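# Four arms sort stickered items into matching-color containers

## Task

Place every item inside the container whose color matches the color of the sticker on that item.

## Robot and tools

Robots: four identical i2rt Big YAM arms named arm1, arm2, arm3 and arm4. Each has six revolute joints, a two-finger gripper and a wrist camera (arm1_cam_wrist to arm4_cam_wrist). Four fixed room cameras also exist: cam_room_a1, cam_room_a2, cam_room_b1, cam_room_b2. Foot (base_link) poses in the scene frame, in metres with quaternion wxyz: arm1 (-0.644, +1.377, +0.914; +0.682, +0.007, +0.004, +0.731); arm2 (-0.655, -0.555, +0.928; +0.747, +0.002, +0.000, -0.665); arm3 (+0.651, -1.332, +0.868; +0.663, -0.004, -0.006, -0.748); arm4 (+0.648, +0.477, +0.879; +0.687, +0.001, +0.003, +0.727). Each foot faces its own +x. Reach is roughly 1.0 m from the joint1 axis.

Frames: one shared scene frame, origin on the floor, +z up. The printed hand is the pinch point between the finger pads, about 1 cm short of the fingertips. The fingers point along the hand's +z axis and the gripper opens along its y axis. hand_target is where the hand would be at the joint targets currently held; under load the hand may sit short of it. Printed hand positions get less accurate at long reach.

Joints, absolute radians, with the tolerance for counting as done: joint1_rad -2.879..2.879 (±0.045), rotates the arm about its foot, positive is counter-clockwise seen from above, 0 points along the foot's +x. joint2_rad 0..3.141 (±0.14), the shoulder; 0 means the upper arm points back, and increasing values raise it and then bring it forward. joint3_rad 0..3.019 (±0.09), the elbow; 0 is fully folded and larger values open it. joint4_rad -1.692..1.57 (±0.055), hand pitch, positive tips the fingers up. joint5_rad -1.57..1.57 (±0.03), sideways hand swing, positive toward the arm's right. joint6_rad -2.094..2.094 (±0.035), hand roll, positive is clockwise viewed from behind. gripper_m 0..0.093 (±0.003), the fingertip gap in metres.

move: every argument except cameras is a robot name, and each robot's entry is its own object. An arm you leave out gets no new command, though it may keep pushing toward its previous target. Inside an arm's object: "joints" is a dict of absolute targets keyed by joint name (any subset). "target" is one list of 7 numbers [x, y, z, qw, qx, qy, qz], an absolute hand pose in the scene frame in metres, matching the format of the hand line; the hand travels in a straight line toward it, starting from its current hand_target. When target is given, joints may contain only gripper_m. "speed" (m/s, 0.002 to 0.5, default 0.25; rotation is capped at twice this value in rad/s) is valid only alongside target. All motions in one call begin together. All hand paths in a call finish together, paced by the slowest one. Each path takes 0.5 to 10 s. Paths ignore obstacles and other arms. The controller limits each step to within 100 mm and 20 degrees of the measured hand pose and solves damped IK, favouring position. Expect errors of around a centimetre, lag, overshoot, and wide swings in joint moves. cameras is a list of camera names, or "all"; omitting it or passing null returns all images, and [] returns none. An unknown key makes the call invalid, and an out-of-range value gets it refused. Once a call is refused or interrupted by a stop, the later move, wait and finished_scene calls in that same reply are skipped.

wait: seconds (0 to 10) plus optional cameras. It sends no new command and returns the state.

zoom_image: camera (one name) and region [x0, y0, x1, y1] in integer pixels from the top-left corner, at most 504 by 504. Only cameras present in the most recent images can be zoomed.

read_manual: section "licences" returns only the URDF licence text.

finished_scene: scene is the integer number of the current scene. It is irreversible, and the goal must stay satisfied once the arms stop acting. Tool calls made after it apply to the next scene. Calling move with no action reports the current scene number and task.

Reading results: the "move" line lists each arm that received a motion, with "done" or its worst status, e.g. "move: arm1 done; arm2 time_out". An arm listed under "as last shown" had no command in this call; its status lines read "not commanded" and its other lines repeat earlier values. joint_status and hand_status describe how the last accepted action ended. off_target: the joint stopped away from its target and may still be pushing. time_out: the joint missed its deadline, keeps a nearby target and keeps pushing; sending its reported position relieves that. not_followed / "pose unreachable" / "joint command not followed": a self- or arm-collision check held the targets back, though gripper commands still run. on_its_own lists motions this call did not command; "held at" gives the target, not the reading. Joint velocities are in rad/s (gripper in m/s), and "within noise" means the arm is still. Joint torques are in N m, include gravity and carry offsets; joints 3 and 4 wrap around at ±28. Camera frames can lag slightly behind the state.

Gripper: a hard object gripped at full force reads up to about 0.005 m narrower than it really is (some grippers read up to 0.002 wider). Closed on nothing, it reads 0.000 to 0.003. Force ramps up as the target goes below the width at contact; about 0.005 under that width gives full force (around 50 to 64 N per pad). Soft objects get crushed. To release, command a gap well above the current reading.

Avoid: knocking or placing objects outside the work area or onto the floor; strong presses between arms, including one gripper closing on another arm's fingers; hard hits, slams, drops, and opening the gripper while a part is still moving. The arms do not stop on contact and keep pushing. Pushing, holding loads or staying stretched out heats the motors. A MOTOR HOT line appears at 85 °C, and at 100 °C the arm goes limp and falls for 30 to 60 s, after which keys report limit_stop_at_motor_heat and targets must be resent. Loose objects may occasionally be bumped by outside disturbances. Smooth, economical motion is preferred.

Each tool is called after ">>>" as name(argument=value, ...) on one line, values as JSON.

## Session

>>> move()

Scene clock: 0.00 s.
Joint torques (N m): no reading
Motor temperatures (°C): arm1=[22 24 25 23 21 21 21] | arm2=[24 24 24 22 22 20 23] | arm3=[24 24 23 24 24 23 23] | arm4=[23 21 22 22 25 21 24]
Heat: arm1: hottest joint3_rad 25 °C; arm2: hottest joint1_rad 24 °C; arm3: hottest joint1_rad 24 °C; arm4: hottest joint5_rad 25 °C.
Joint velocities: within noise
arm1.joint_positions: joint1_rad=-0.126 joint2_rad=+0.534 joint3_rad=+1.403 joint4_rad=-1.611 joint5_rad=-0.026 joint6_rad=-0.127 gripper_m=+0.09396
arm1.joint_status: not commanded
arm1.hand: x=-0.6307 y=+1.5344 z=+1.4214 quat_wxyz=(-0.298, +0.671, -0.622, -0.272) (m; scene frame)
arm1.hand_target: x=-0.6306 y=+1.5327 z=+1.4326 quat_wxyz=(-0.308, +0.666, -0.618, -0.280) (m; scene frame)
arm1.hand_status: not commanded
arm2.joint_positions: joint1_rad=-0.045 joint2_rad=+0.390 joint3_rad=+1.428 joint4_rad=-1.186 joint5_rad=+0.166 joint6_rad=-0.774 gripper_m=+0.09396
arm2.joint_status: not commanded
arm2.hand: x=-0.6756 y=-0.6916 z=+1.5578 quat_wxyz=(-0.217, -0.319, -0.688, +0.615) (m; scene frame)
arm2.hand_target: x=-0.6760 y=-0.6854 z=+1.5652 quat_wxyz=(-0.221, -0.317, -0.681, +0.622) (m; scene frame)
arm2.hand_status: not commanded
arm3.joint_positions: joint1_rad=+0.075 joint2_rad=+0.276 joint3_rad=+1.523 joint4_rad=-1.599 joint5_rad=-0.185 joint6_rad=-0.597 gripper_m=+0.09396
arm3.joint_status: not commanded
arm3.hand: x=+0.6803 y=-1.3506 z=+1.4452 quat_wxyz=(-0.326, -0.350, -0.735, +0.481) (m; scene frame)
arm3.hand_target: x=+0.6804 y=-1.3484 z=+1.4507 quat_wxyz=(-0.328, -0.347, -0.731, +0.487) (m; scene frame)
arm3.hand_status: not commanded
arm4.joint_positions: joint1_rad=+0.109 joint2_rad=+0.555 joint3_rad=+1.556 joint4_rad=-1.251 joint5_rad=+0.178 joint6_rad=-0.775 gripper_m=+0.09396
arm4.joint_status: not commanded
arm4.hand: x=+0.6522 y=+0.6599 z=+1.5276 quat_wxyz=(-0.572, +0.731, -0.297, -0.221) (m; scene frame)
arm4.hand_target: x=+0.6531 y=+0.6547 z=+1.5360 quat_wxyz=(-0.580, +0.725, -0.296, -0.226) (m; scene frame)
arm4.hand_status: not commanded
pictures: arm1_cam_wrist, arm2_cam_wrist, arm3_cam_wrist, arm4_cam_wrist, cam_room_a1, cam_room_a2, cam_room_b1, cam_room_b2
Images, in order (width x height): arm1_cam_wrist 672x504, arm2_cam_wrist 672x504, arm3_cam_wrist 672x504, arm4_cam_wrist 672x504, cam_room_a1 672x504, cam_room_a2 672x504, cam_room_b1 672x504, cam_room_b2 672x504.

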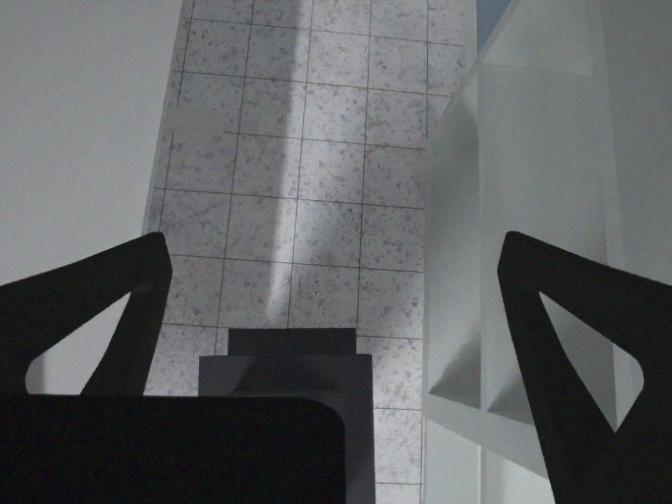

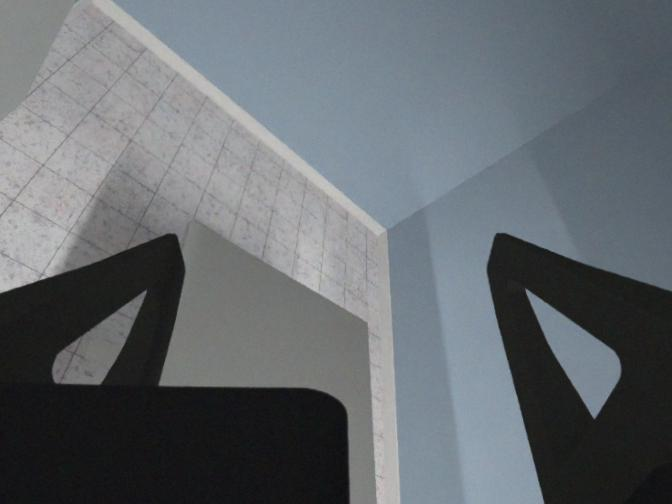

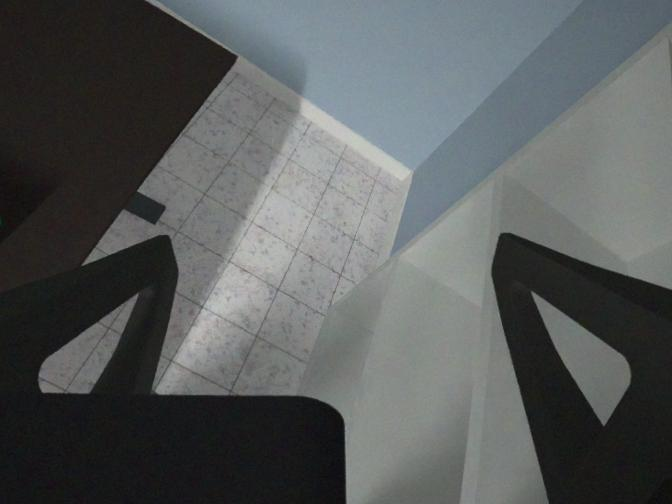

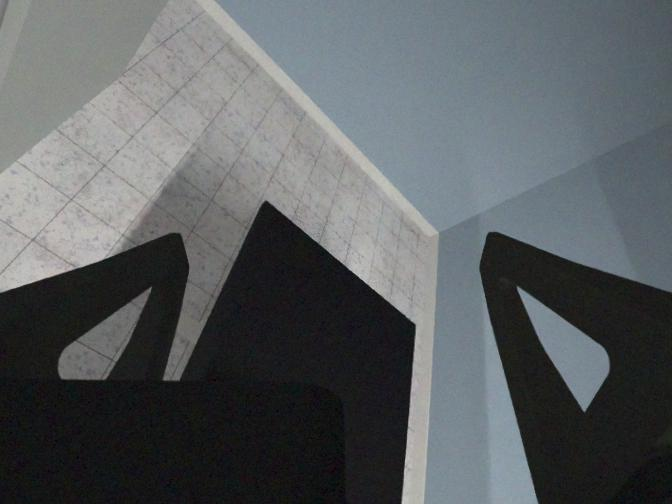

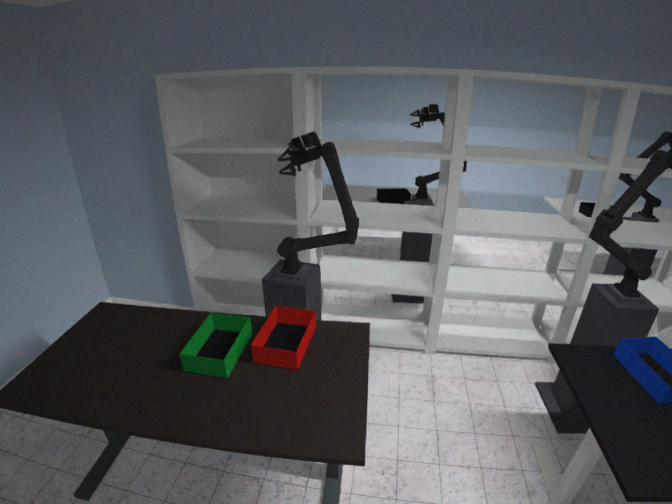

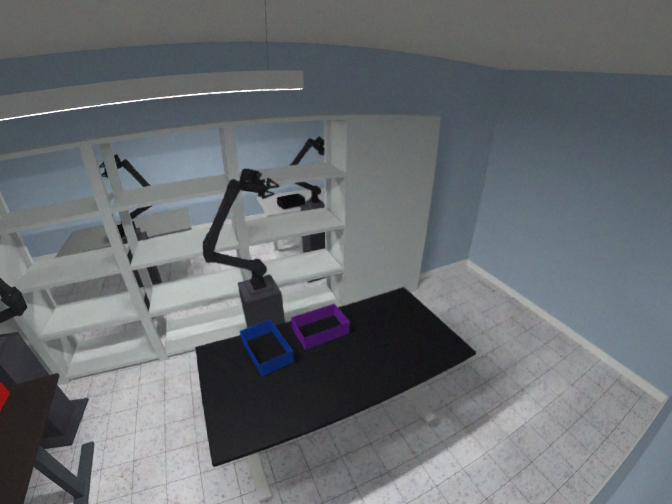

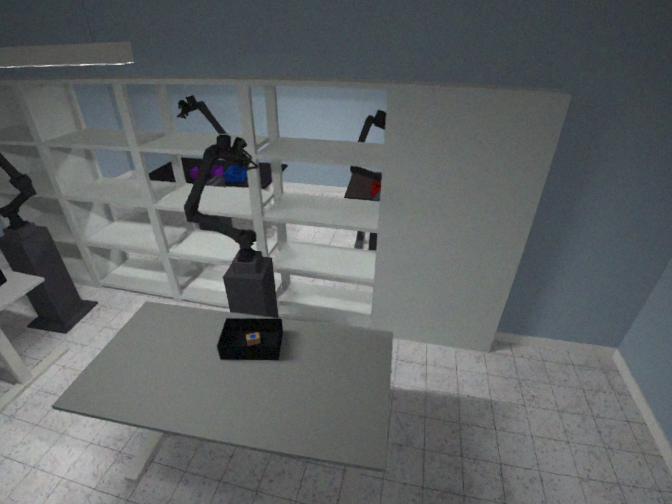

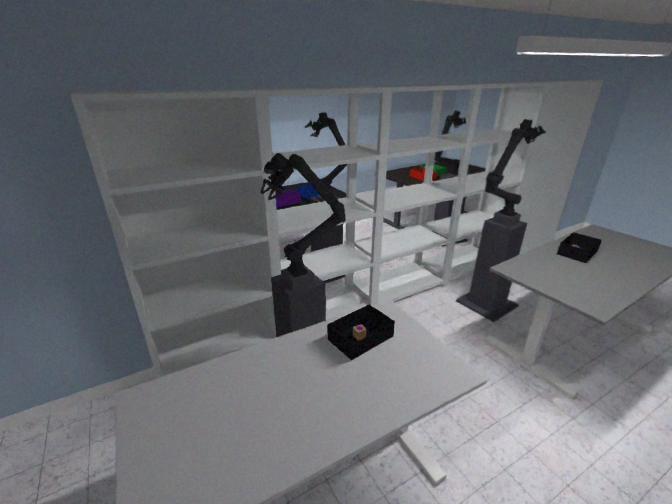

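>>> zoom_image(camera="cam_room_b1", region=[200, 300, 300, 375])

>>> zoom_image(camera="cam_room_b2", region=[310, 290, 410, 365])

>>> zoom_image(camera="cam_room_b1", region=[0, 60, 504, 400])

>>> zoom_image(camera="cam_room_a1", region=[168, 60, 672, 400])

>>> zoom_image(camera="cam_room_a2", region=[0, 100, 504, 480])

>>> zoom_image(camera="cam_room_b2", region=[100, 80, 604, 480])

Scaled by 5.040.

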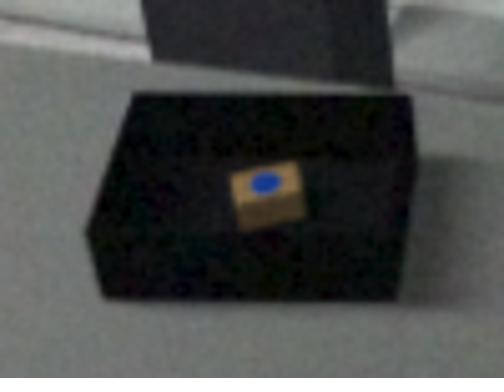

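Scaled by 5.040.

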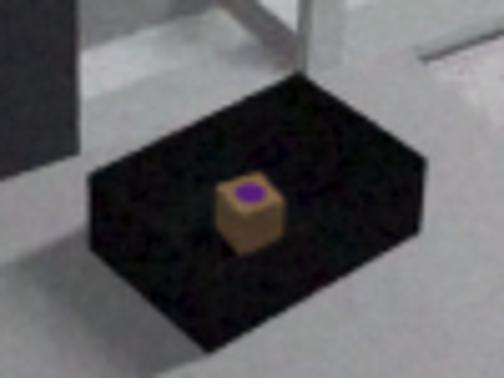

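Scaled by 1.000.

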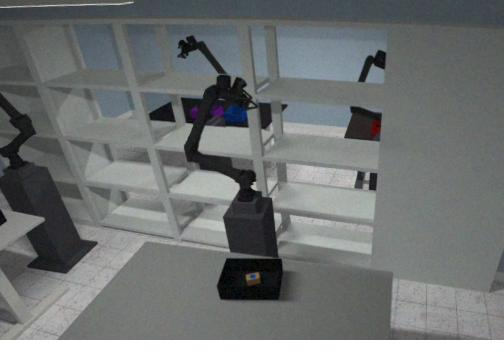

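Scaled by 1.000.

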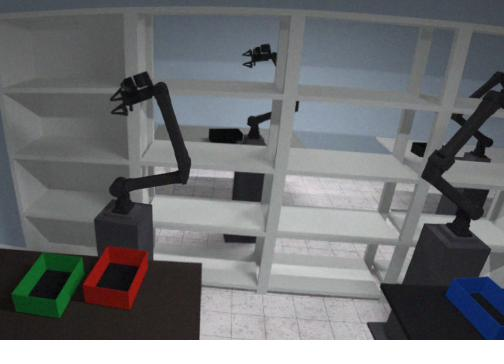

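Scaled by 1.000.

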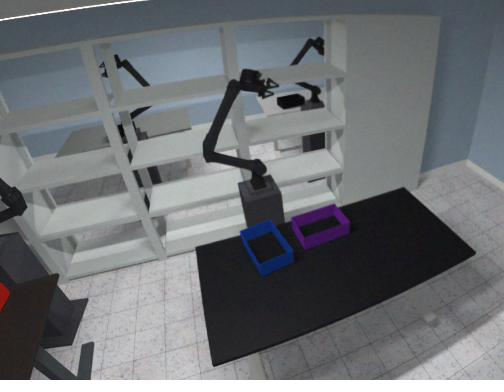

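Scaled by 1.000.

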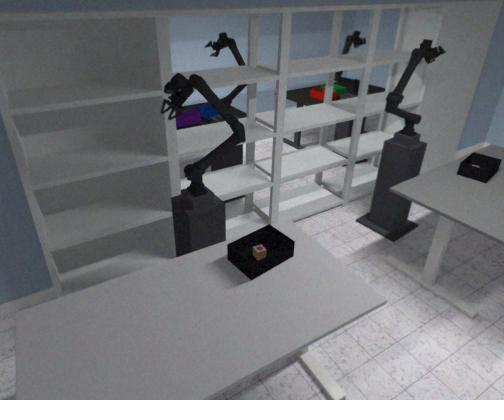

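>>> move(arm1={"joints":{"joint1_rad":1.5,"joint2_rad":1.273,"joint3_rad":1.273,"joint4_rad":-1.4,"joint5_rad":0,"joint6_rad":0}}, arm2={"joints":{"joint1_rad":-1.69,"joint2_rad":1.273,"joint3_rad":1.273,"joint4_rad":-1.4,"joint5_rad":0,"joint6_rad":0}}, arm4={"joints":{"joint1_rad":-1.64,"joint2_rad":1.273,"joint3_rad":1.273,"joint4_rad":-1.4,"joint5_rad":0,"joint6_rad":0}})

Scene clock: 42.70 s.
Joint torques (N m): arm1=[-1.61 -8.7 11.93 0.96 0.13 0.07] | arm2=[0.79 -11.52 10.93 0.58 -0.01 0.2] | arm3=[1.26 10.23 5.3 1.96 -0.05 -0.01] | arm4=[1.32 -12.1 9.73 -0.05 0.05 0.15]
Motor temperatures (°C): arm1=[22 24 28 24 21 21 21] | arm2=[24 25 27 23 22 20 23] | arm3=[24 25 24 24 24 23 23] | arm4=[23 22 26 22 25 21 24]
Heat: arm1: hottest joint3_rad 28 °C; arm2: hottest joint3_rad 27 °C; arm3: hottest joint2_rad 25 °C; arm4: hottest joint3_rad 26 °C.
move: arm1 done; arm2 done; arm4 done
Joint velocities: within noise
arm1.joint_positions: joint1_rad=+1.501 joint2_rad=+1.293 joint3_rad=+1.260 joint4_rad=-1.404 joint5_rad=-0.002 joint6_rad=-0.006 gripper_m=+0.09398
arm1.joint_status: all done
arm1.hand: x=-1.0375 y=+1.3771 z=+1.1772 quat_wxyz=(-0.001, +0.997, +0.003, -0.075) (m; scene frame)
arm1.hand_target: x=-1.0388 y=+1.3779 z=+1.1904 quat_wxyz=(-0.001, +0.996, -0.001, -0.093) (m; scene frame)
arm1.hand_status: not commanded
arm2.joint_positions: joint1_rad=-1.692 joint2_rad=+1.274 joint3_rad=+1.279 joint4_rad=-1.388 joint5_rad=+0.000 joint6_rad=-0.013 gripper_m=+0.09397
arm2.joint_status: all done
arm2.hand: x=-1.0596 y=-0.5539 z=+1.2002 quat_wxyz=(+0.002, -0.996, -0.005, +0.093) (m; scene frame)
arm2.hand_target: x=-1.0550 y=-0.5548 z=+1.1977 quat_wxyz=(+0.002, -0.996, +0.001, +0.085) (m; scene frame)
arm2.hand_status: not commanded
arm3: as last shown
arm4.joint_positions: joint1_rad=-1.644 joint2_rad=+1.287 joint3_rad=+1.258 joint4_rad=-1.389 joint5_rad=+0.001 joint6_rad=-0.012 gripper_m=+0.09398
arm4.joint_status: all done
arm4.hand: x=+1.0493 y=+0.4710 z=+1.1363 quat_wxyz=(-0.074, -0.002, -0.997, +0.003) (m; scene frame)
arm4.hand_target: x=+1.0485 y=+0.4728 z=+1.1476 quat_wxyz=(-0.083, -0.006, -0.997, +0.002) (m; scene frame)
arm4.hand_status: not commanded
pictures: arm1_cam_wrist, arm2_cam_wrist, arm3_cam_wrist, arm4_cam_wrist, cam_room_a1, cam_room_a2, cam_room_b1, cam_room_b2
Images, in order (width x height): arm1_cam_wrist 672x504, arm2_cam_wrist 672x504, arm3_cam_wrist 672x504, arm4_cam_wrist 672x504, cam_room_a1 672x504, cam_room_a2 672x504, cam_room_b1 672x504, cam_room_b2 672x504.

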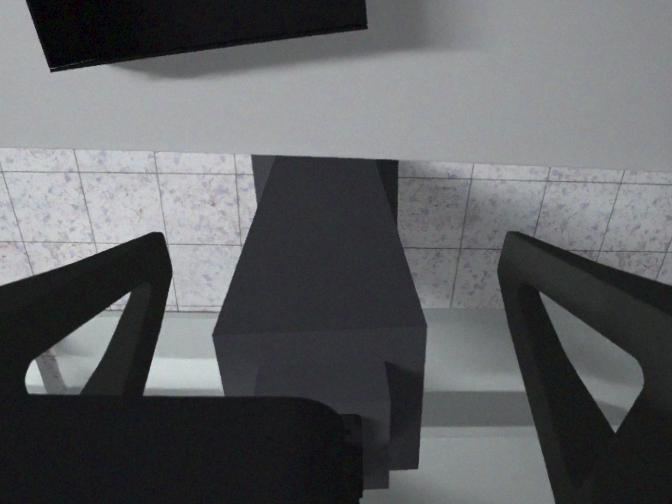

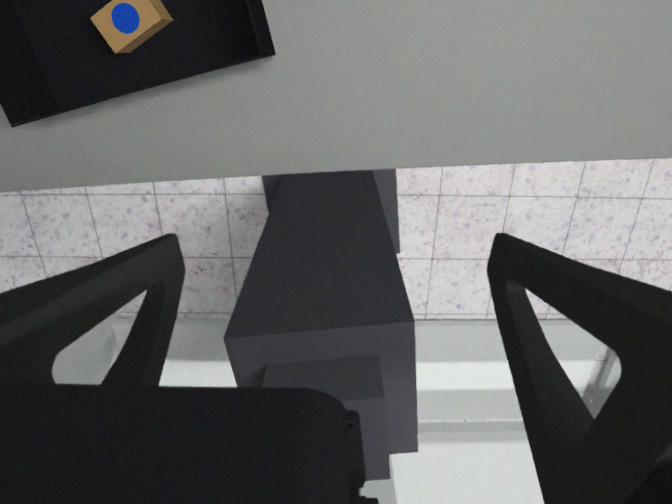

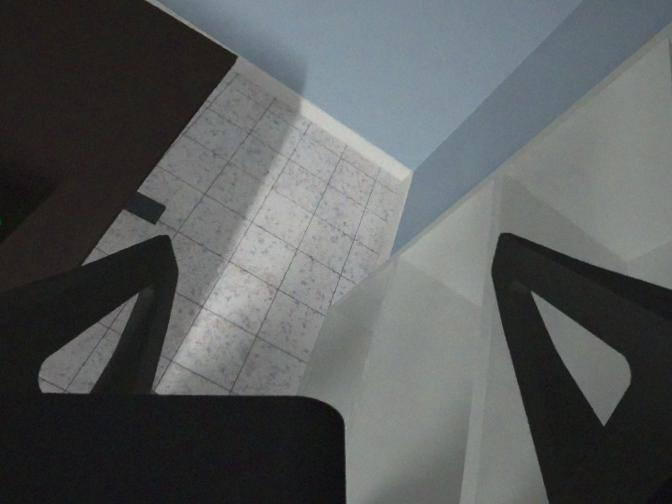

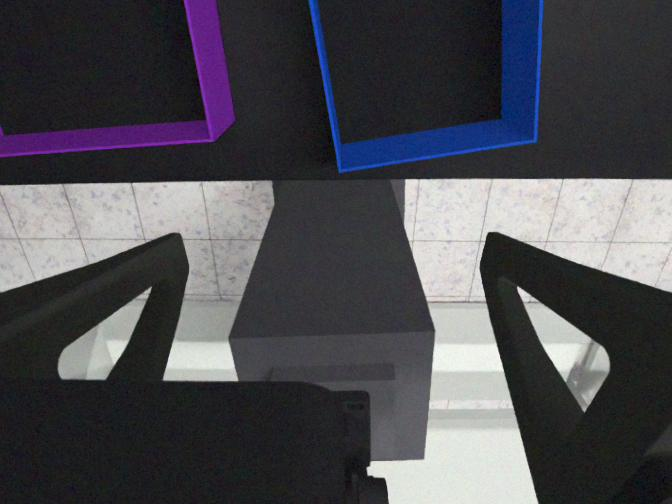

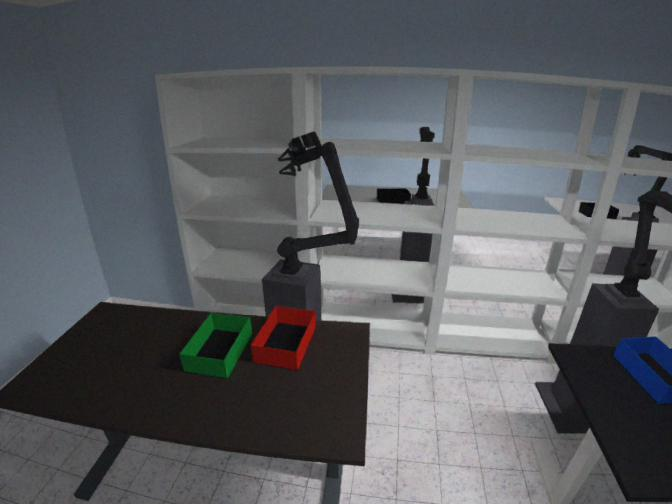

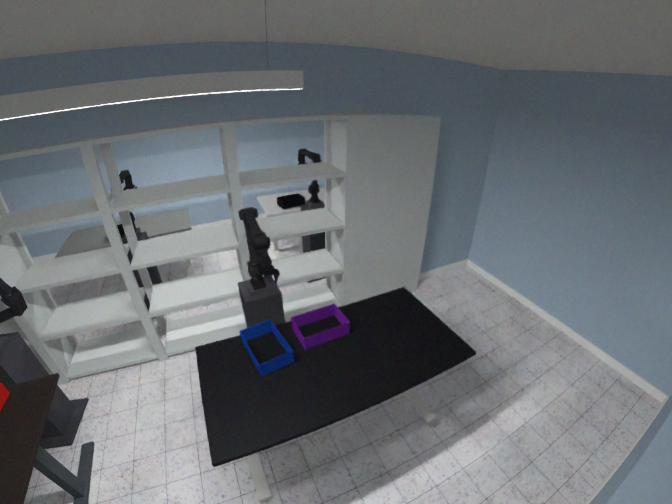

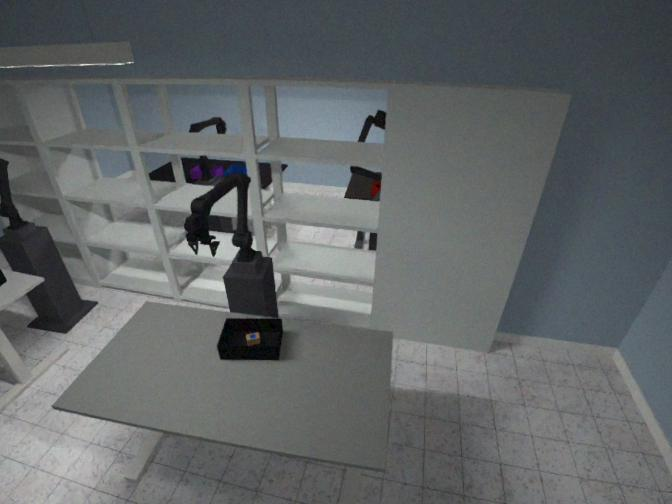

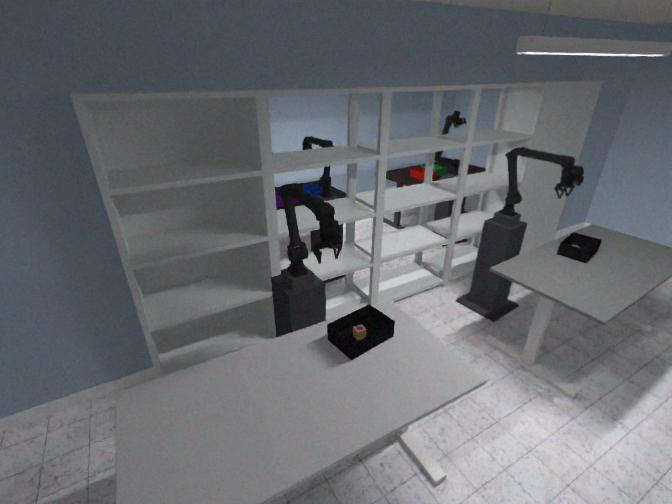

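>>> move(arm1={"joints":{"joint2_rad":1.871,"joint3_rad":1.981,"joint4_rad":-1.51}}, arm2={"joints":{"joint2_rad":1.871,"joint3_rad":1.981,"joint4_rad":-1.51}}, arm4={"joints":{"joint2_rad":1.871,"joint3_rad":1.981,"joint4_rad":-1.51}}, arm3={"joints":{"joint1_rad":-1.45,"joint2_rad":0.46,"joint3_rad":0.853,"joint4_rad":-0.693,"joint5_rad":0,"joint6_rad":0}})

Scene clock: 54.53 s.
Joint torques (N m): arm1=[-1.38 -17.14 15.45 0.35 0.02 0.1] | arm2=[0.91 -20.31 15.46 0.73 -0.02 0.2] | arm3=[0.73 0.09 9.16 2.48 -0.03 0.02] | arm4=[0.85 -21.19 11.66 0.02 0.07 0.17]
Motor temperatures (°C): arm1=[22 25 30 23 21 21 21] | arm2=[24 25 28 22 22 20 23] | arm3=[24 25 24 24 24 23 23] | arm4=[23 22 28 22 25 21 24]
Heat: arm1: hottest joint3_rad 30 °C; arm2: hottest joint3_rad 28 °C; arm3: hottest joint2_rad 25 °C; arm4: hottest joint3_rad 28 °C.
move: arm1 done; arm2 done; arm3 done; arm4 done
Joint velocities: arm1=[within noise] | arm2=[-0.005 -0.044 0.002 0.002 0.007 -0.007 0] | arm3=[within noise] | arm4=[within noise]
arm1.joint_positions: joint1_rad=+1.501 joint2_rad=+1.886 joint3_rad=+1.928 joint4_rad=-1.503 joint5_rad=-0.002 joint6_rad=-0.006 gripper_m=+0.09398
arm1.joint_status: all done
arm1.hand: x=-1.2522 y=+1.3773 z=+1.1646 quat_wxyz=(-0.001, +0.998, +0.003, -0.062) (m; scene frame)
arm1.hand_target: x=-1.2596 y=+1.3783 z=+1.1954 quat_wxyz=(-0.001, +0.996, -0.001, -0.093) (m; scene frame)
arm1.hand_status: not commanded
arm2.joint_positions: joint1_rad=-1.692 joint2_rad=+1.859 joint3_rad=+1.931 joint4_rad=-1.504 joint5_rad=+0.000 joint6_rad=-0.013 gripper_m=+0.09397
arm2.joint_status: all done
arm2.hand: x=-1.2652 y=-0.5530 z=+1.1849 quat_wxyz=(+0.002, -0.998, -0.005, +0.068) (m; scene frame)
arm2.hand_target: x=-1.2757 y=-0.5543 z=+1.1986 quat_wxyz=(+0.002, -0.996, +0.001, +0.084) (m; scene frame)
arm2.hand_status: not commanded
arm3.joint_positions: joint1_rad=-1.441 joint2_rad=+0.466 joint3_rad=+0.855 joint4_rad=-0.711 joint5_rad=+0.001 joint6_rad=-0.008 gripper_m=+0.09398
arm3.joint_status: all done
arm3.hand: x=+0.3496 y=-1.3280 z=+1.2956 quat_wxyz=(-0.006, -0.812, -0.003, +0.584) (m; scene frame)
arm3.hand_target: x=+0.3500 y=-1.3253 z=+1.3001 quat_wxyz=(-0.006, -0.805, +0.004, +0.593) (m; scene frame)
arm3.hand_status: not commanded
arm4.joint_positions: joint1_rad=-1.644 joint2_rad=+1.870 joint3_rad=+1.937 joint4_rad=-1.504 joint5_rad=+0.001 joint6_rad=-0.012 gripper_m=+0.09398
arm4.joint_status: all done
arm4.hand: x=+1.2613 y=+0.4675 z=+1.1310 quat_wxyz=(-0.065, -0.002, -0.998, +0.003) (m; scene frame)
arm4.hand_target: x=+1.2692 y=+0.4700 z=+1.1481 quat_wxyz=(-0.083, -0.006, -0.997, +0.002) (m; scene frame)
arm4.hand_status: not commanded
pictures: arm1_cam_wrist, arm2_cam_wrist, arm3_cam_wrist, arm4_cam_wrist, cam_room_a1, cam_room_a2, cam_room_b1, cam_room_b2
Images, in order (width x height): arm1_cam_wrist 672x504, arm2_cam_wrist 672x504, arm3_cam_wrist 672x504, arm4_cam_wrist 672x504, cam_room_a1 672x504, cam_room_a2 672x504, cam_room_b1 672x504, cam_room_b2 672x504.

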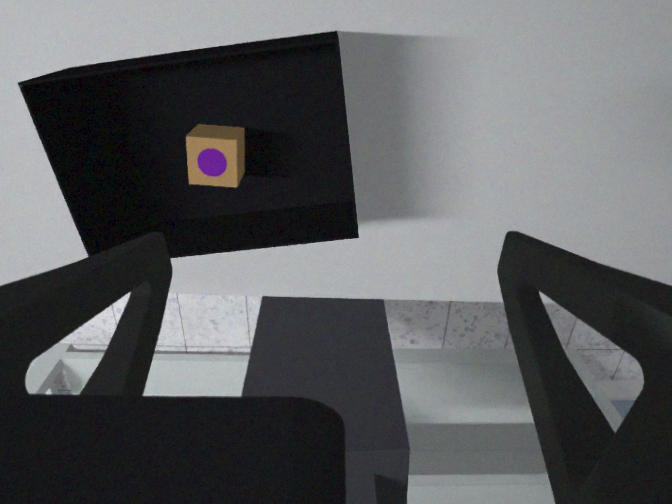

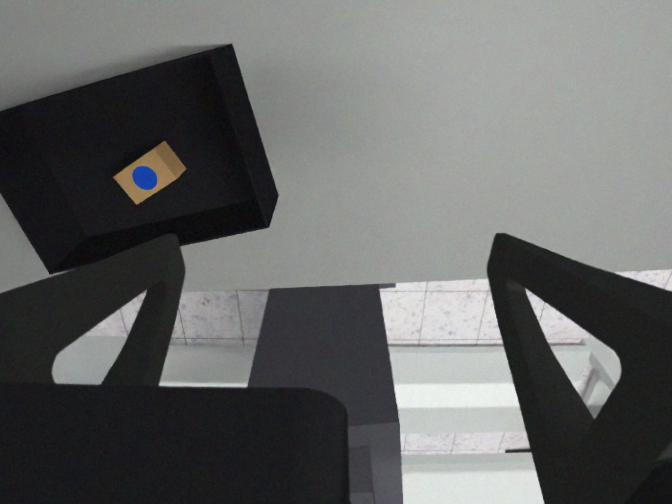

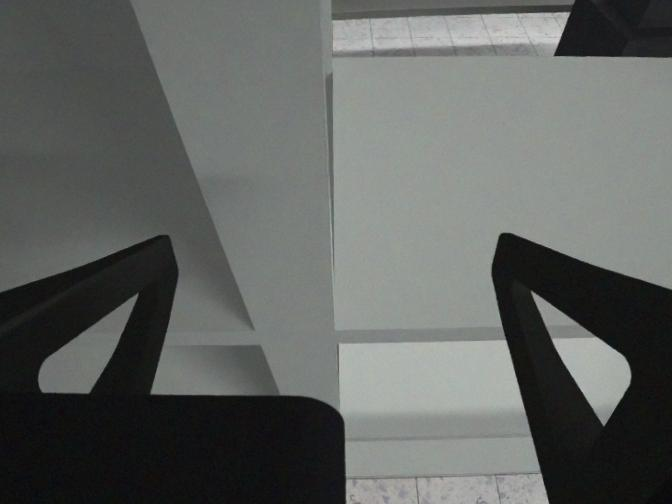

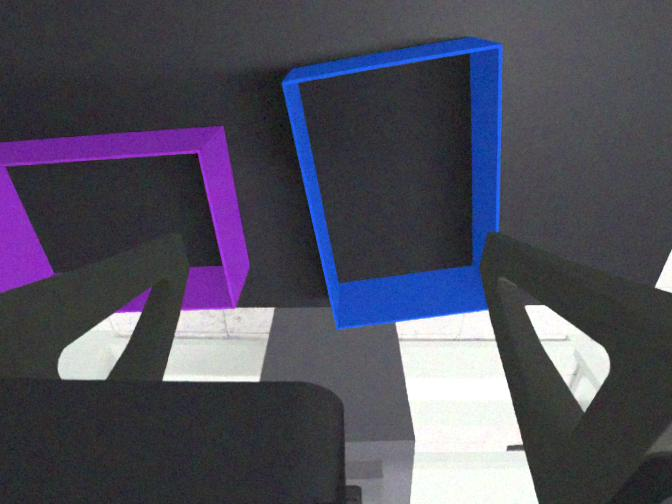

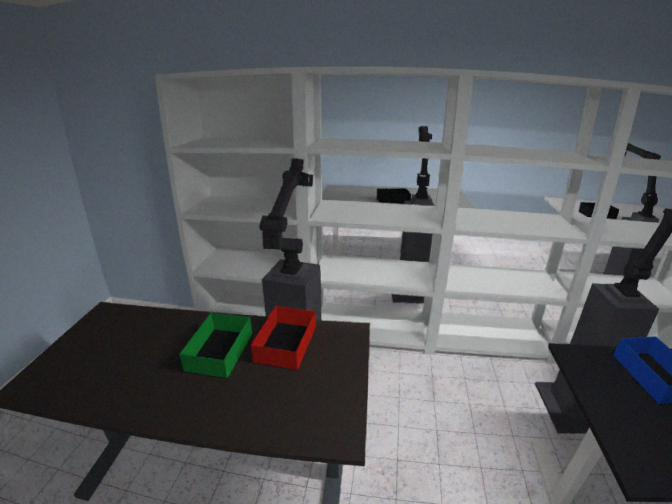

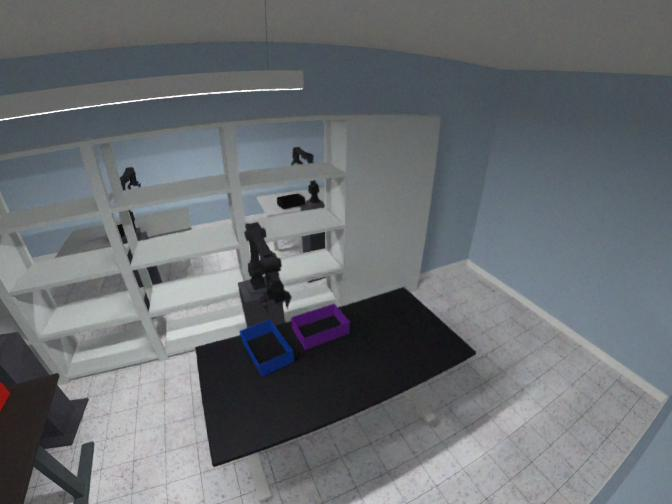

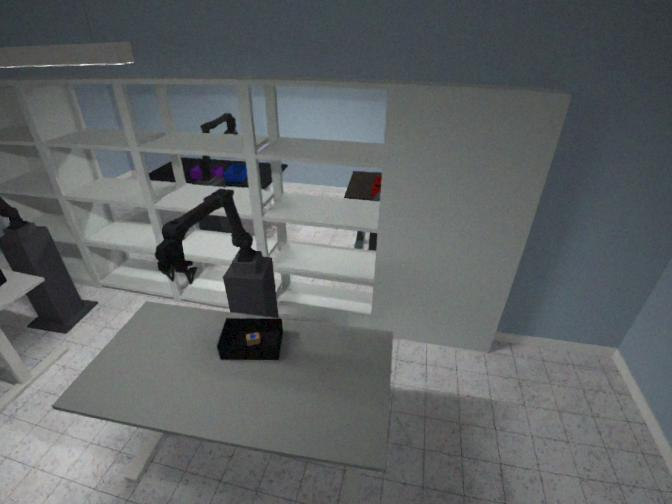

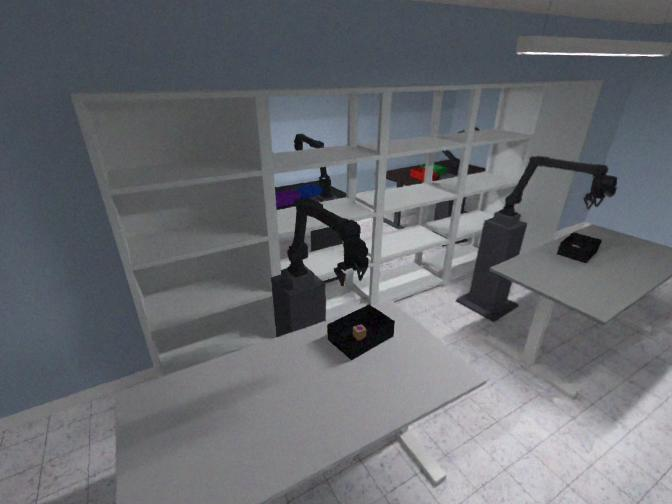

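>>> move(arm1={"target":[-1.152,1.25,0.98,0,1,0,0]}, arm2={"target":[-1.14,-0.768,0.98,0,1,0,0]}, arm3={"joints":{"joint2_rad":0.05,"joint3_rad":0.31,"joint4_rad":0.04}}, cameras=["arm1_cam_wrist","arm2_cam_wrist","arm3_cam_wrist"])

Scene clock: 104.77 s.
Joint torques (N m): arm1=[-1.08 -13.92 9.72 0.85 0.02 0.12] | arm2=[0.15 -16.73 9.01 1.28 -0.06 0.2] | arm3=[0.62 3.19 9.72 2.29 -0.04 0.02] | arm4=[0.56 -21.01 11.63 0.12 0.04 0.18]
Motor temperatures (°C): arm1=[22 27 37 23 21 21 21] | arm2=[24 27 36 22 22 20 23] | arm3=[24 25 26 24 24 23 23] | arm4=[23 26 35 22 24 21 24]
Heat: arm1: hottest joint3_rad 37 °C; arm2: hottest joint3_rad 36 °C; arm3: hottest joint3_rad 26 °C; arm4: hottest joint3_rad 35 °C.
move: arm1 done; arm2 off_target; arm3 done
Joint velocities: within noise
arm1.joint_positions: joint1_rad=+1.745 joint2_rad=+1.833 joint3_rad=+1.364 joint4_rad=-1.128 joint5_rad=-0.006 joint6_rad=+0.236 gripper_m=+0.09398
arm1.joint_status: not commanded
arm1.hand: x=-1.1471 y=+1.2515 z=+0.9817 quat_wxyz=(-0.002, +1.000, +0.004, +0.006) (m; scene frame)
arm1.hand_target: x=-1.1520 y=+1.2500 z=+0.9801 quat_wxyz=(+0.000, +1.000, +0.000, +0.000) (m; scene frame)
arm1.hand_status: done (0.005 m and 0.8 deg from the pose sent, 0.246 m and 7.2 deg at the start)
arm2.joint_positions: joint1_rad=-1.266 joint2_rad=+1.815 joint3_rad=+1.375 joint4_rad=-1.099 joint5_rad=+0.000 joint6_rad=+0.399 gripper_m=+0.09397
arm2.joint_status: not commanded
arm2.hand: x=-1.1412 y=-0.7733 z=+0.9997 quat_wxyz=(-0.005, -1.000, -0.012, +0.013) (m; scene frame)
arm2.hand_target: x=-1.1393 y=-0.7679 z=+0.9804 quat_wxyz=(+0.000, -1.000, +0.000, +0.000) (m; scene frame)
arm2.hand_status: off_target (0.020 m and 2.1 deg from the pose sent, 0.322 m and 7.8 deg at the start)
arm3.joint_positions: joint1_rad=-1.441 joint2_rad=+0.054 joint3_rad=+0.308 joint4_rad=+0.023 joint5_rad=+0.001 joint6_rad=-0.008 gripper_m=+0.09398
arm3.joint_status: all done
arm3.hand: x=+0.3969 y=-1.3281 z=+1.2492 quat_wxyz=(-0.005, -0.603, +0.001, +0.798) (m; scene frame)
arm3.hand_target: x=+0.3992 y=-1.3259 z=+1.2551 quat_wxyz=(-0.004, -0.594, +0.005, +0.804) (m; scene frame)
arm3.hand_status: not commanded
arm4: as last shown
pictures: arm1_cam_wrist, arm2_cam_wrist, arm3_cam_wrist
Images, in order (width x height): arm1_cam_wrist 672x504, arm2_cam_wrist 672x504, arm3_cam_wrist 672x504.

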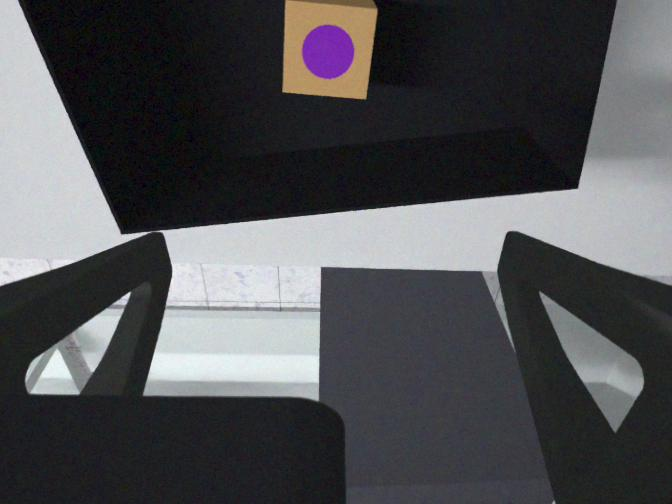

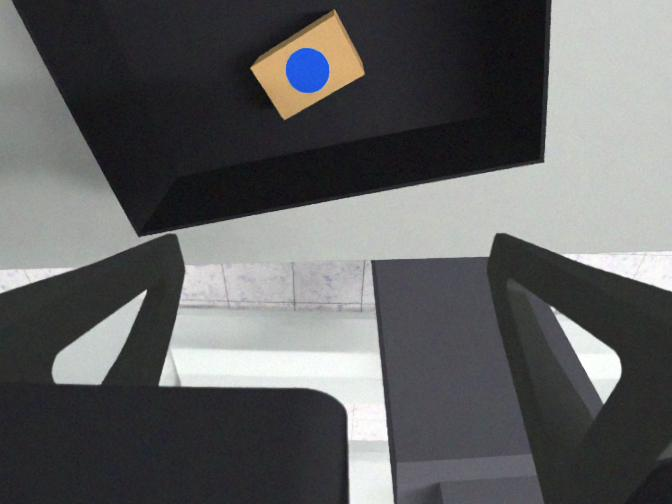

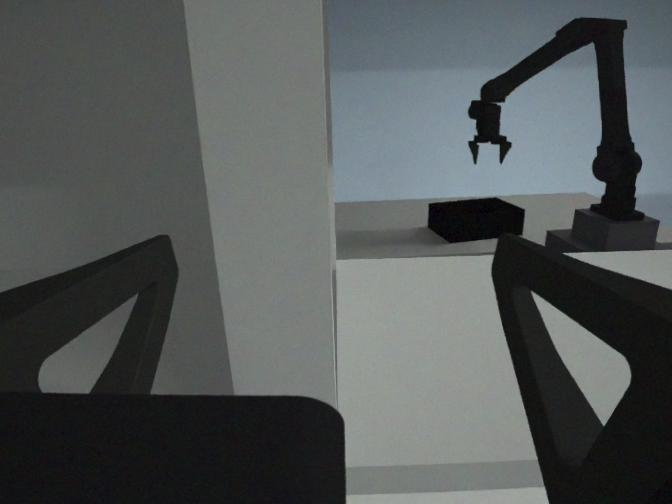

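>>> move(arm1={"target":[-1.099,1.247,0.879,-0.009,0.9653,-0.0337,-0.2586]}, arm2={"target":[-1.087,-0.761,0.874,0.067,0.933,0.25,-0.25]}, arm4={"joints":{"joint1_rad":0.9,"joint2_rad":0.3,"joint3_rad":0.7,"joint4_rad":-0.4}}, cameras=["arm1_cam_wrist","arm2_cam_wrist","arm4_cam_wrist"])

Scene clock: 147.20 s.
Joint torques (N m): arm1=[-1.03 -10.46 6.82 1.83 0.27 0.1] | arm2=[0.97 -13.39 6.27 2.48 -0.2 -0.08] | arm3=[0.79 3.08 9.68 2.26 -0.03 0.02] | arm4=[1.44 1.85 9.65 2.11 0.19 0.17]
Motor temperatures (°C): arm1=[22 26 32 23 21 21 21] | arm2=[24 26 31 22 22 20 23] | arm3=[24 24 29 24 24 23 23] | arm4=[23 27 38 22 24 21 24]
Heat: arm1: hottest joint3_rad 32 °C; arm2: hottest joint3_rad 31 °C; arm3: hottest joint3_rad 29 °C; arm4: hottest joint3_rad 38 °C.
move: arm1 done; arm2 done; arm4 done
Joint velocities: within noise
arm1.joint_positions: joint1_rad=+1.846 joint2_rad=+1.742 joint3_rad=+0.747 joint4_rad=-0.134 joint5_rad=+0.197 joint6_rad=+0.367 gripper_m=+0.09398
arm1.joint_status: not commanded
arm1.hand: x=-1.0937 y=+1.2528 z=+0.8732 quat_wxyz=(-0.015, +0.969, -0.033, -0.246) (m; scene frame)
arm1.hand_target: x=-1.0989 y=+1.2471 z=+0.8791 quat_wxyz=(-0.009, +0.965, -0.034, -0.259) (m; scene frame)
arm1.hand_status: done (0.010 m and 1.7 deg from the pose sent, 0.113 m and 31.0 deg at the start)
arm2.joint_positions: joint1_rad=-1.263 joint2_rad=+1.746 joint3_rad=+0.735 joint4_rad=-0.026 joint5_rad=-0.046 joint6_rad=-0.068 gripper_m=+0.09397
arm2.joint_status: not commanded
arm2.hand: x=-1.0917 y=-0.7611 z=+0.8831 quat_wxyz=(-0.068, -0.934, -0.241, +0.254) (m; scene frame)
arm2.hand_target: x=-1.0868 y=-0.7609 z=+0.8742 quat_wxyz=(-0.067, -0.933, -0.250, +0.250) (m; scene frame)
arm2.hand_status: done (0.010 m and 1.1 deg from the pose sent, 0.138 m and 40.1 deg at the start)
arm3: as last shown
arm4.joint_positions: joint1_rad=+0.897 joint2_rad=+0.304 joint3_rad=+0.695 joint4_rad=-0.417 joint5_rad=-0.003 joint6_rad=-0.011 gripper_m=+0.09400
arm4.joint_status: all done
arm4.hand: x=+0.4217 y=+0.6409 z=+1.3275 quat_wxyz=(-0.213, +0.683, -0.215, -0.665) (m; scene frame)
arm4.hand_target: x=+0.4231 y=+0.6396 z=+1.3355 quat_wxyz=(-0.212, +0.673, -0.216, -0.675) (m; scene frame)
arm4.hand_status: not commanded
pictures: arm1_cam_wrist, arm2_cam_wrist, arm4_cam_wrist
Images, in order (width x height): arm1_cam_wrist 672x504, arm2_cam_wrist 672x504, arm4_cam_wrist 672x504.

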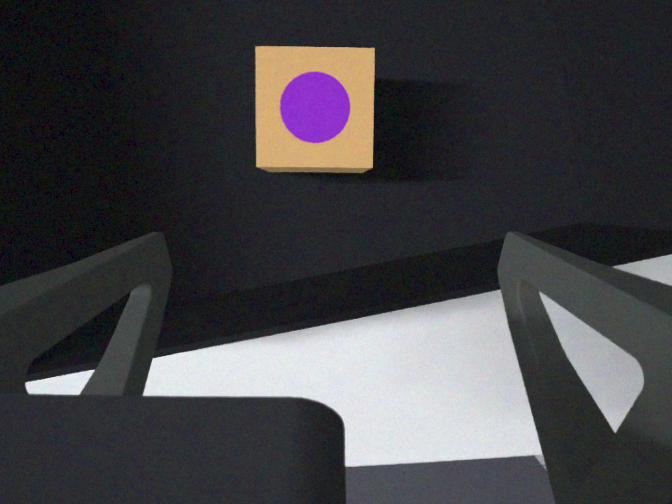

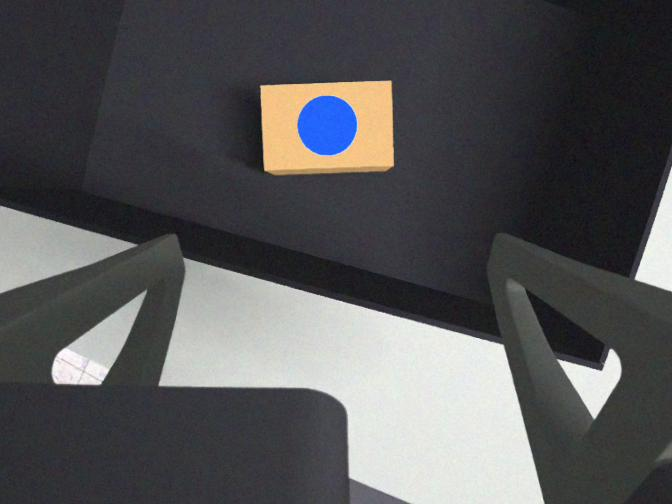

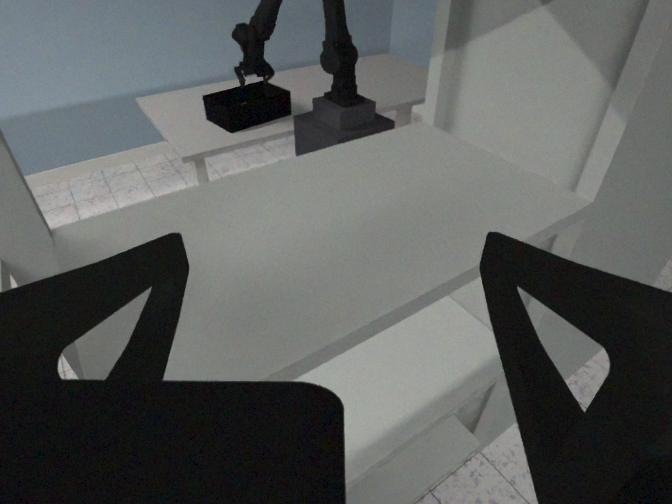

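>>> move(arm1={"target":[-1.154,1.244,0.776,-0.009,0.9653,-0.0337,-0.2586],"speed":0.12}, arm2={"target":[-1.130,-0.790,0.767,0.067,0.933,0.25,-0.25],"speed":0.12}, cameras=["arm1_cam_wrist","arm2_cam_wrist"])

Scene clock: 158.93 s.
Joint torques (N m): arm1=[-2.14 -12.28 6.86 1.62 0.04 -0.02] | arm2=[1.85 -13.8 5.79 2.02 0.18 0.04] | arm3=[0.44 3.14 9.77 2.33 -0.03 0.02] | arm4=[0.97 2.02 9.55 2.07 0.19 0.17]
Motor temperatures (°C): arm1=[22 26 31 23 21 21 21] | arm2=[24 26 30 22 22 20 23] | arm3=[24 24 29 24 24 23 23] | arm4=[23 26 37 22 24 21 24]
Heat: arm1: hottest joint3_rad 31 °C; arm2: hottest joint3_rad 30 °C; arm3: hottest joint3_rad 29 °C; arm4: hottest joint3_rad 37 °C.
move: arm1 off_target; arm2 off_target
Joint velocities: within noise
arm1.joint_positions: joint1_rad=+1.830 joint2_rad=+2.082 joint3_rad=+0.880 joint4_rad=+0.075 joint5_rad=+0.185 joint6_rad=+0.348 gripper_m=+0.09398
arm1.joint_status: not commanded
arm1.hand: x=-1.1378 y=+1.2442 z=+0.7734 quat_wxyz=(-0.013, +0.969, -0.030, -0.245) (m; scene frame)
arm1.hand_target: x=-1.1535 y=+1.2441 z=+0.7764 quat_wxyz=(-0.009, +0.965, -0.034, -0.259) (m; scene frame)
arm1.hand_status: off_target (0.016 m and 1.8 deg from the pose sent, 0.115 m and 1.7 deg at the start)
arm2.joint_positions: joint1_rad=-1.255 joint2_rad=+2.083 joint3_rad=+0.889 joint4_rad=+0.188 joint5_rad=-0.045 joint6_rad=-0.063 gripper_m=+0.09397
arm2.joint_status: not commanded
arm2.hand: x=-1.1409 y=-0.7877 z=+0.7913 quat_wxyz=(-0.072, -0.929, -0.242, +0.269) (m; scene frame)
arm2.hand_target: x=-1.1291 y=-0.7892 z=+0.7681 quat_wxyz=(-0.067, -0.933, -0.250, +0.250) (m; scene frame)
arm2.hand_status: off_target (0.027 m and 2.4 deg from the pose sent, 0.126 m and 1.1 deg at the start)
arm3, arm4: as last shown
pictures: arm1_cam_wrist, arm2_cam_wrist
Images, in order (width x height): arm1_cam_wrist 672x504, arm2_cam_wrist 672x504.

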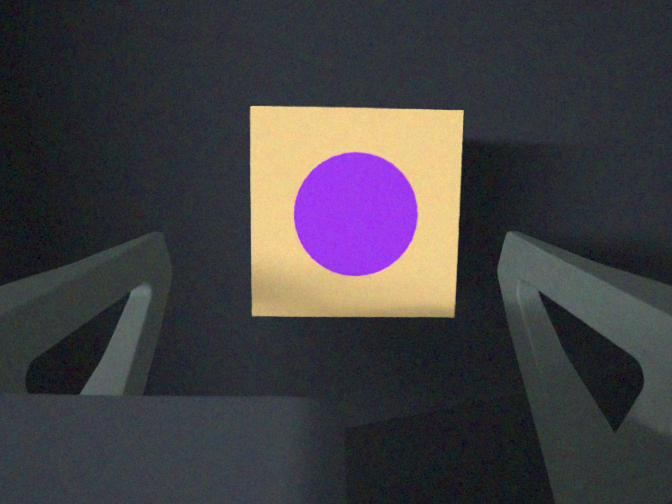

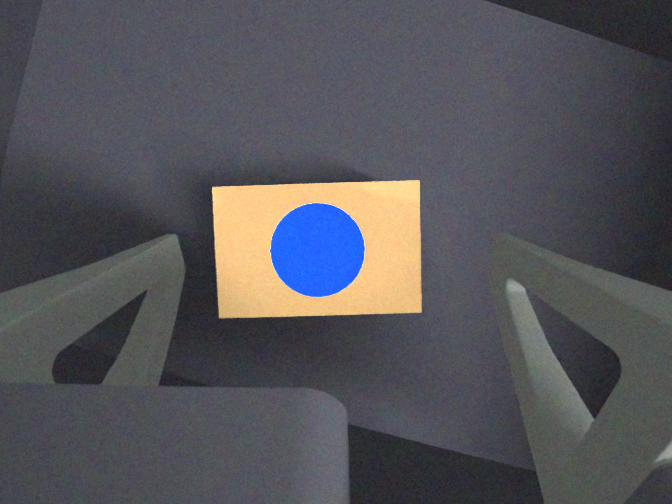

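>>> move(arm1={"target":[-1.166,1.25,0.745,-0.009,0.9653,-0.0337,-0.2586],"speed":0.1}, arm2={"target":[-1.131,-0.796,0.722,0.067,0.933,0.25,-0.25],"speed":0.1}, cameras=["arm1_cam_wrist","arm2_cam_wrist"])

Scene clock: 171.53 s.
Joint torques (N m): arm1=[-2.67 -12.57 6.84 1.81 0.07 -0.03] | arm2=[1.73 -15.38 5.6 2.09 -0.03 0.04] | arm3=[0.67 3.14 9.73 2.25 -0.04 0.02] | arm4=[0.85 1.9 9.55 2.14 0.23 0.13]
Motor temperatures (°C): arm1=[22 26 31 23 21 21 21] | arm2=[24 26 29 22 22 20 23] | arm3=[24 24 29 24 24 23 23] | arm4=[23 25 36 22 24 21 24]
Heat: arm1: hottest joint3_rad 31 °C; arm2: hottest joint3_rad 29 °C; arm3: hottest joint3_rad 29 °C; arm4: hottest joint3_rad 36 °C.
move: arm1 off_target; arm2 off_target
Joint velocities: within noise
arm1.joint_positions: joint1_rad=+1.810 joint2_rad=+2.177 joint3_rad=+0.921 joint4_rad=+0.126 joint5_rad=+0.176 joint6_rad=+0.333 gripper_m=+0.09398
arm1.joint_status: not commanded
arm1.hand: x=-1.1470 y=+1.2509 z=+0.7415 quat_wxyz=(-0.014, +0.970, -0.032, -0.242) (m; scene frame)
arm1.hand_target: x=-1.1655 y=+1.2502 z=+0.7456 quat_wxyz=(-0.009, +0.965, -0.034, -0.259) (m; scene frame)
arm1.hand_status: off_target (0.019 m and 2.1 deg from the pose sent, 0.040 m and 1.8 deg at the start)
arm2.joint_positions: joint1_rad=-1.239 joint2_rad=+2.226 joint3_rad=+0.925 joint4_rad=+0.270 joint5_rad=-0.035 joint6_rad=-0.054 gripper_m=+0.09397
arm2.joint_status: not commanded
arm2.hand: x=-1.1343 y=-0.7915 z=+0.7369 quat_wxyz=(-0.067, -0.933, -0.244, +0.257) (m; scene frame)
arm2.hand_target: x=-1.1306 y=-0.7957 z=+0.7225 quat_wxyz=(-0.067, -0.933, -0.250, +0.250) (m; scene frame)
arm2.hand_status: off_target (0.016 m and 1.1 deg from the pose sent, 0.071 m and 2.4 deg at the start)
arm3, arm4: as last shown
pictures: arm1_cam_wrist, arm2_cam_wrist
Images, in order (width x height): arm1_cam_wrist 672x504, arm2_cam_wrist 672x504.

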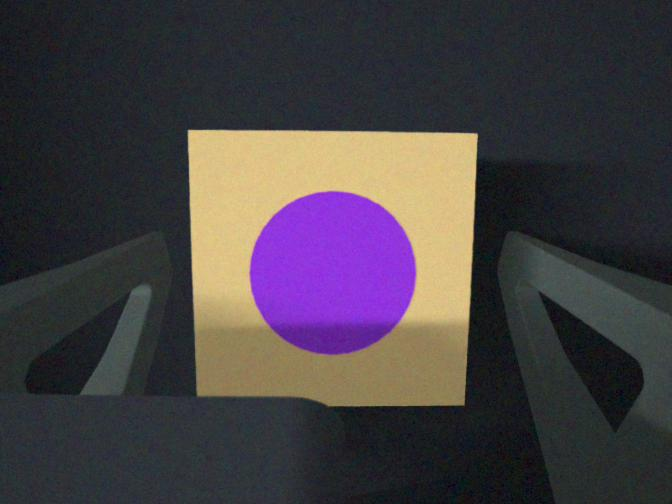

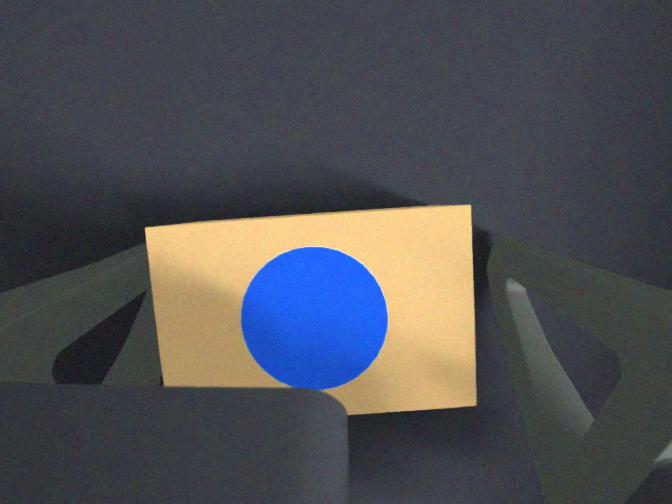

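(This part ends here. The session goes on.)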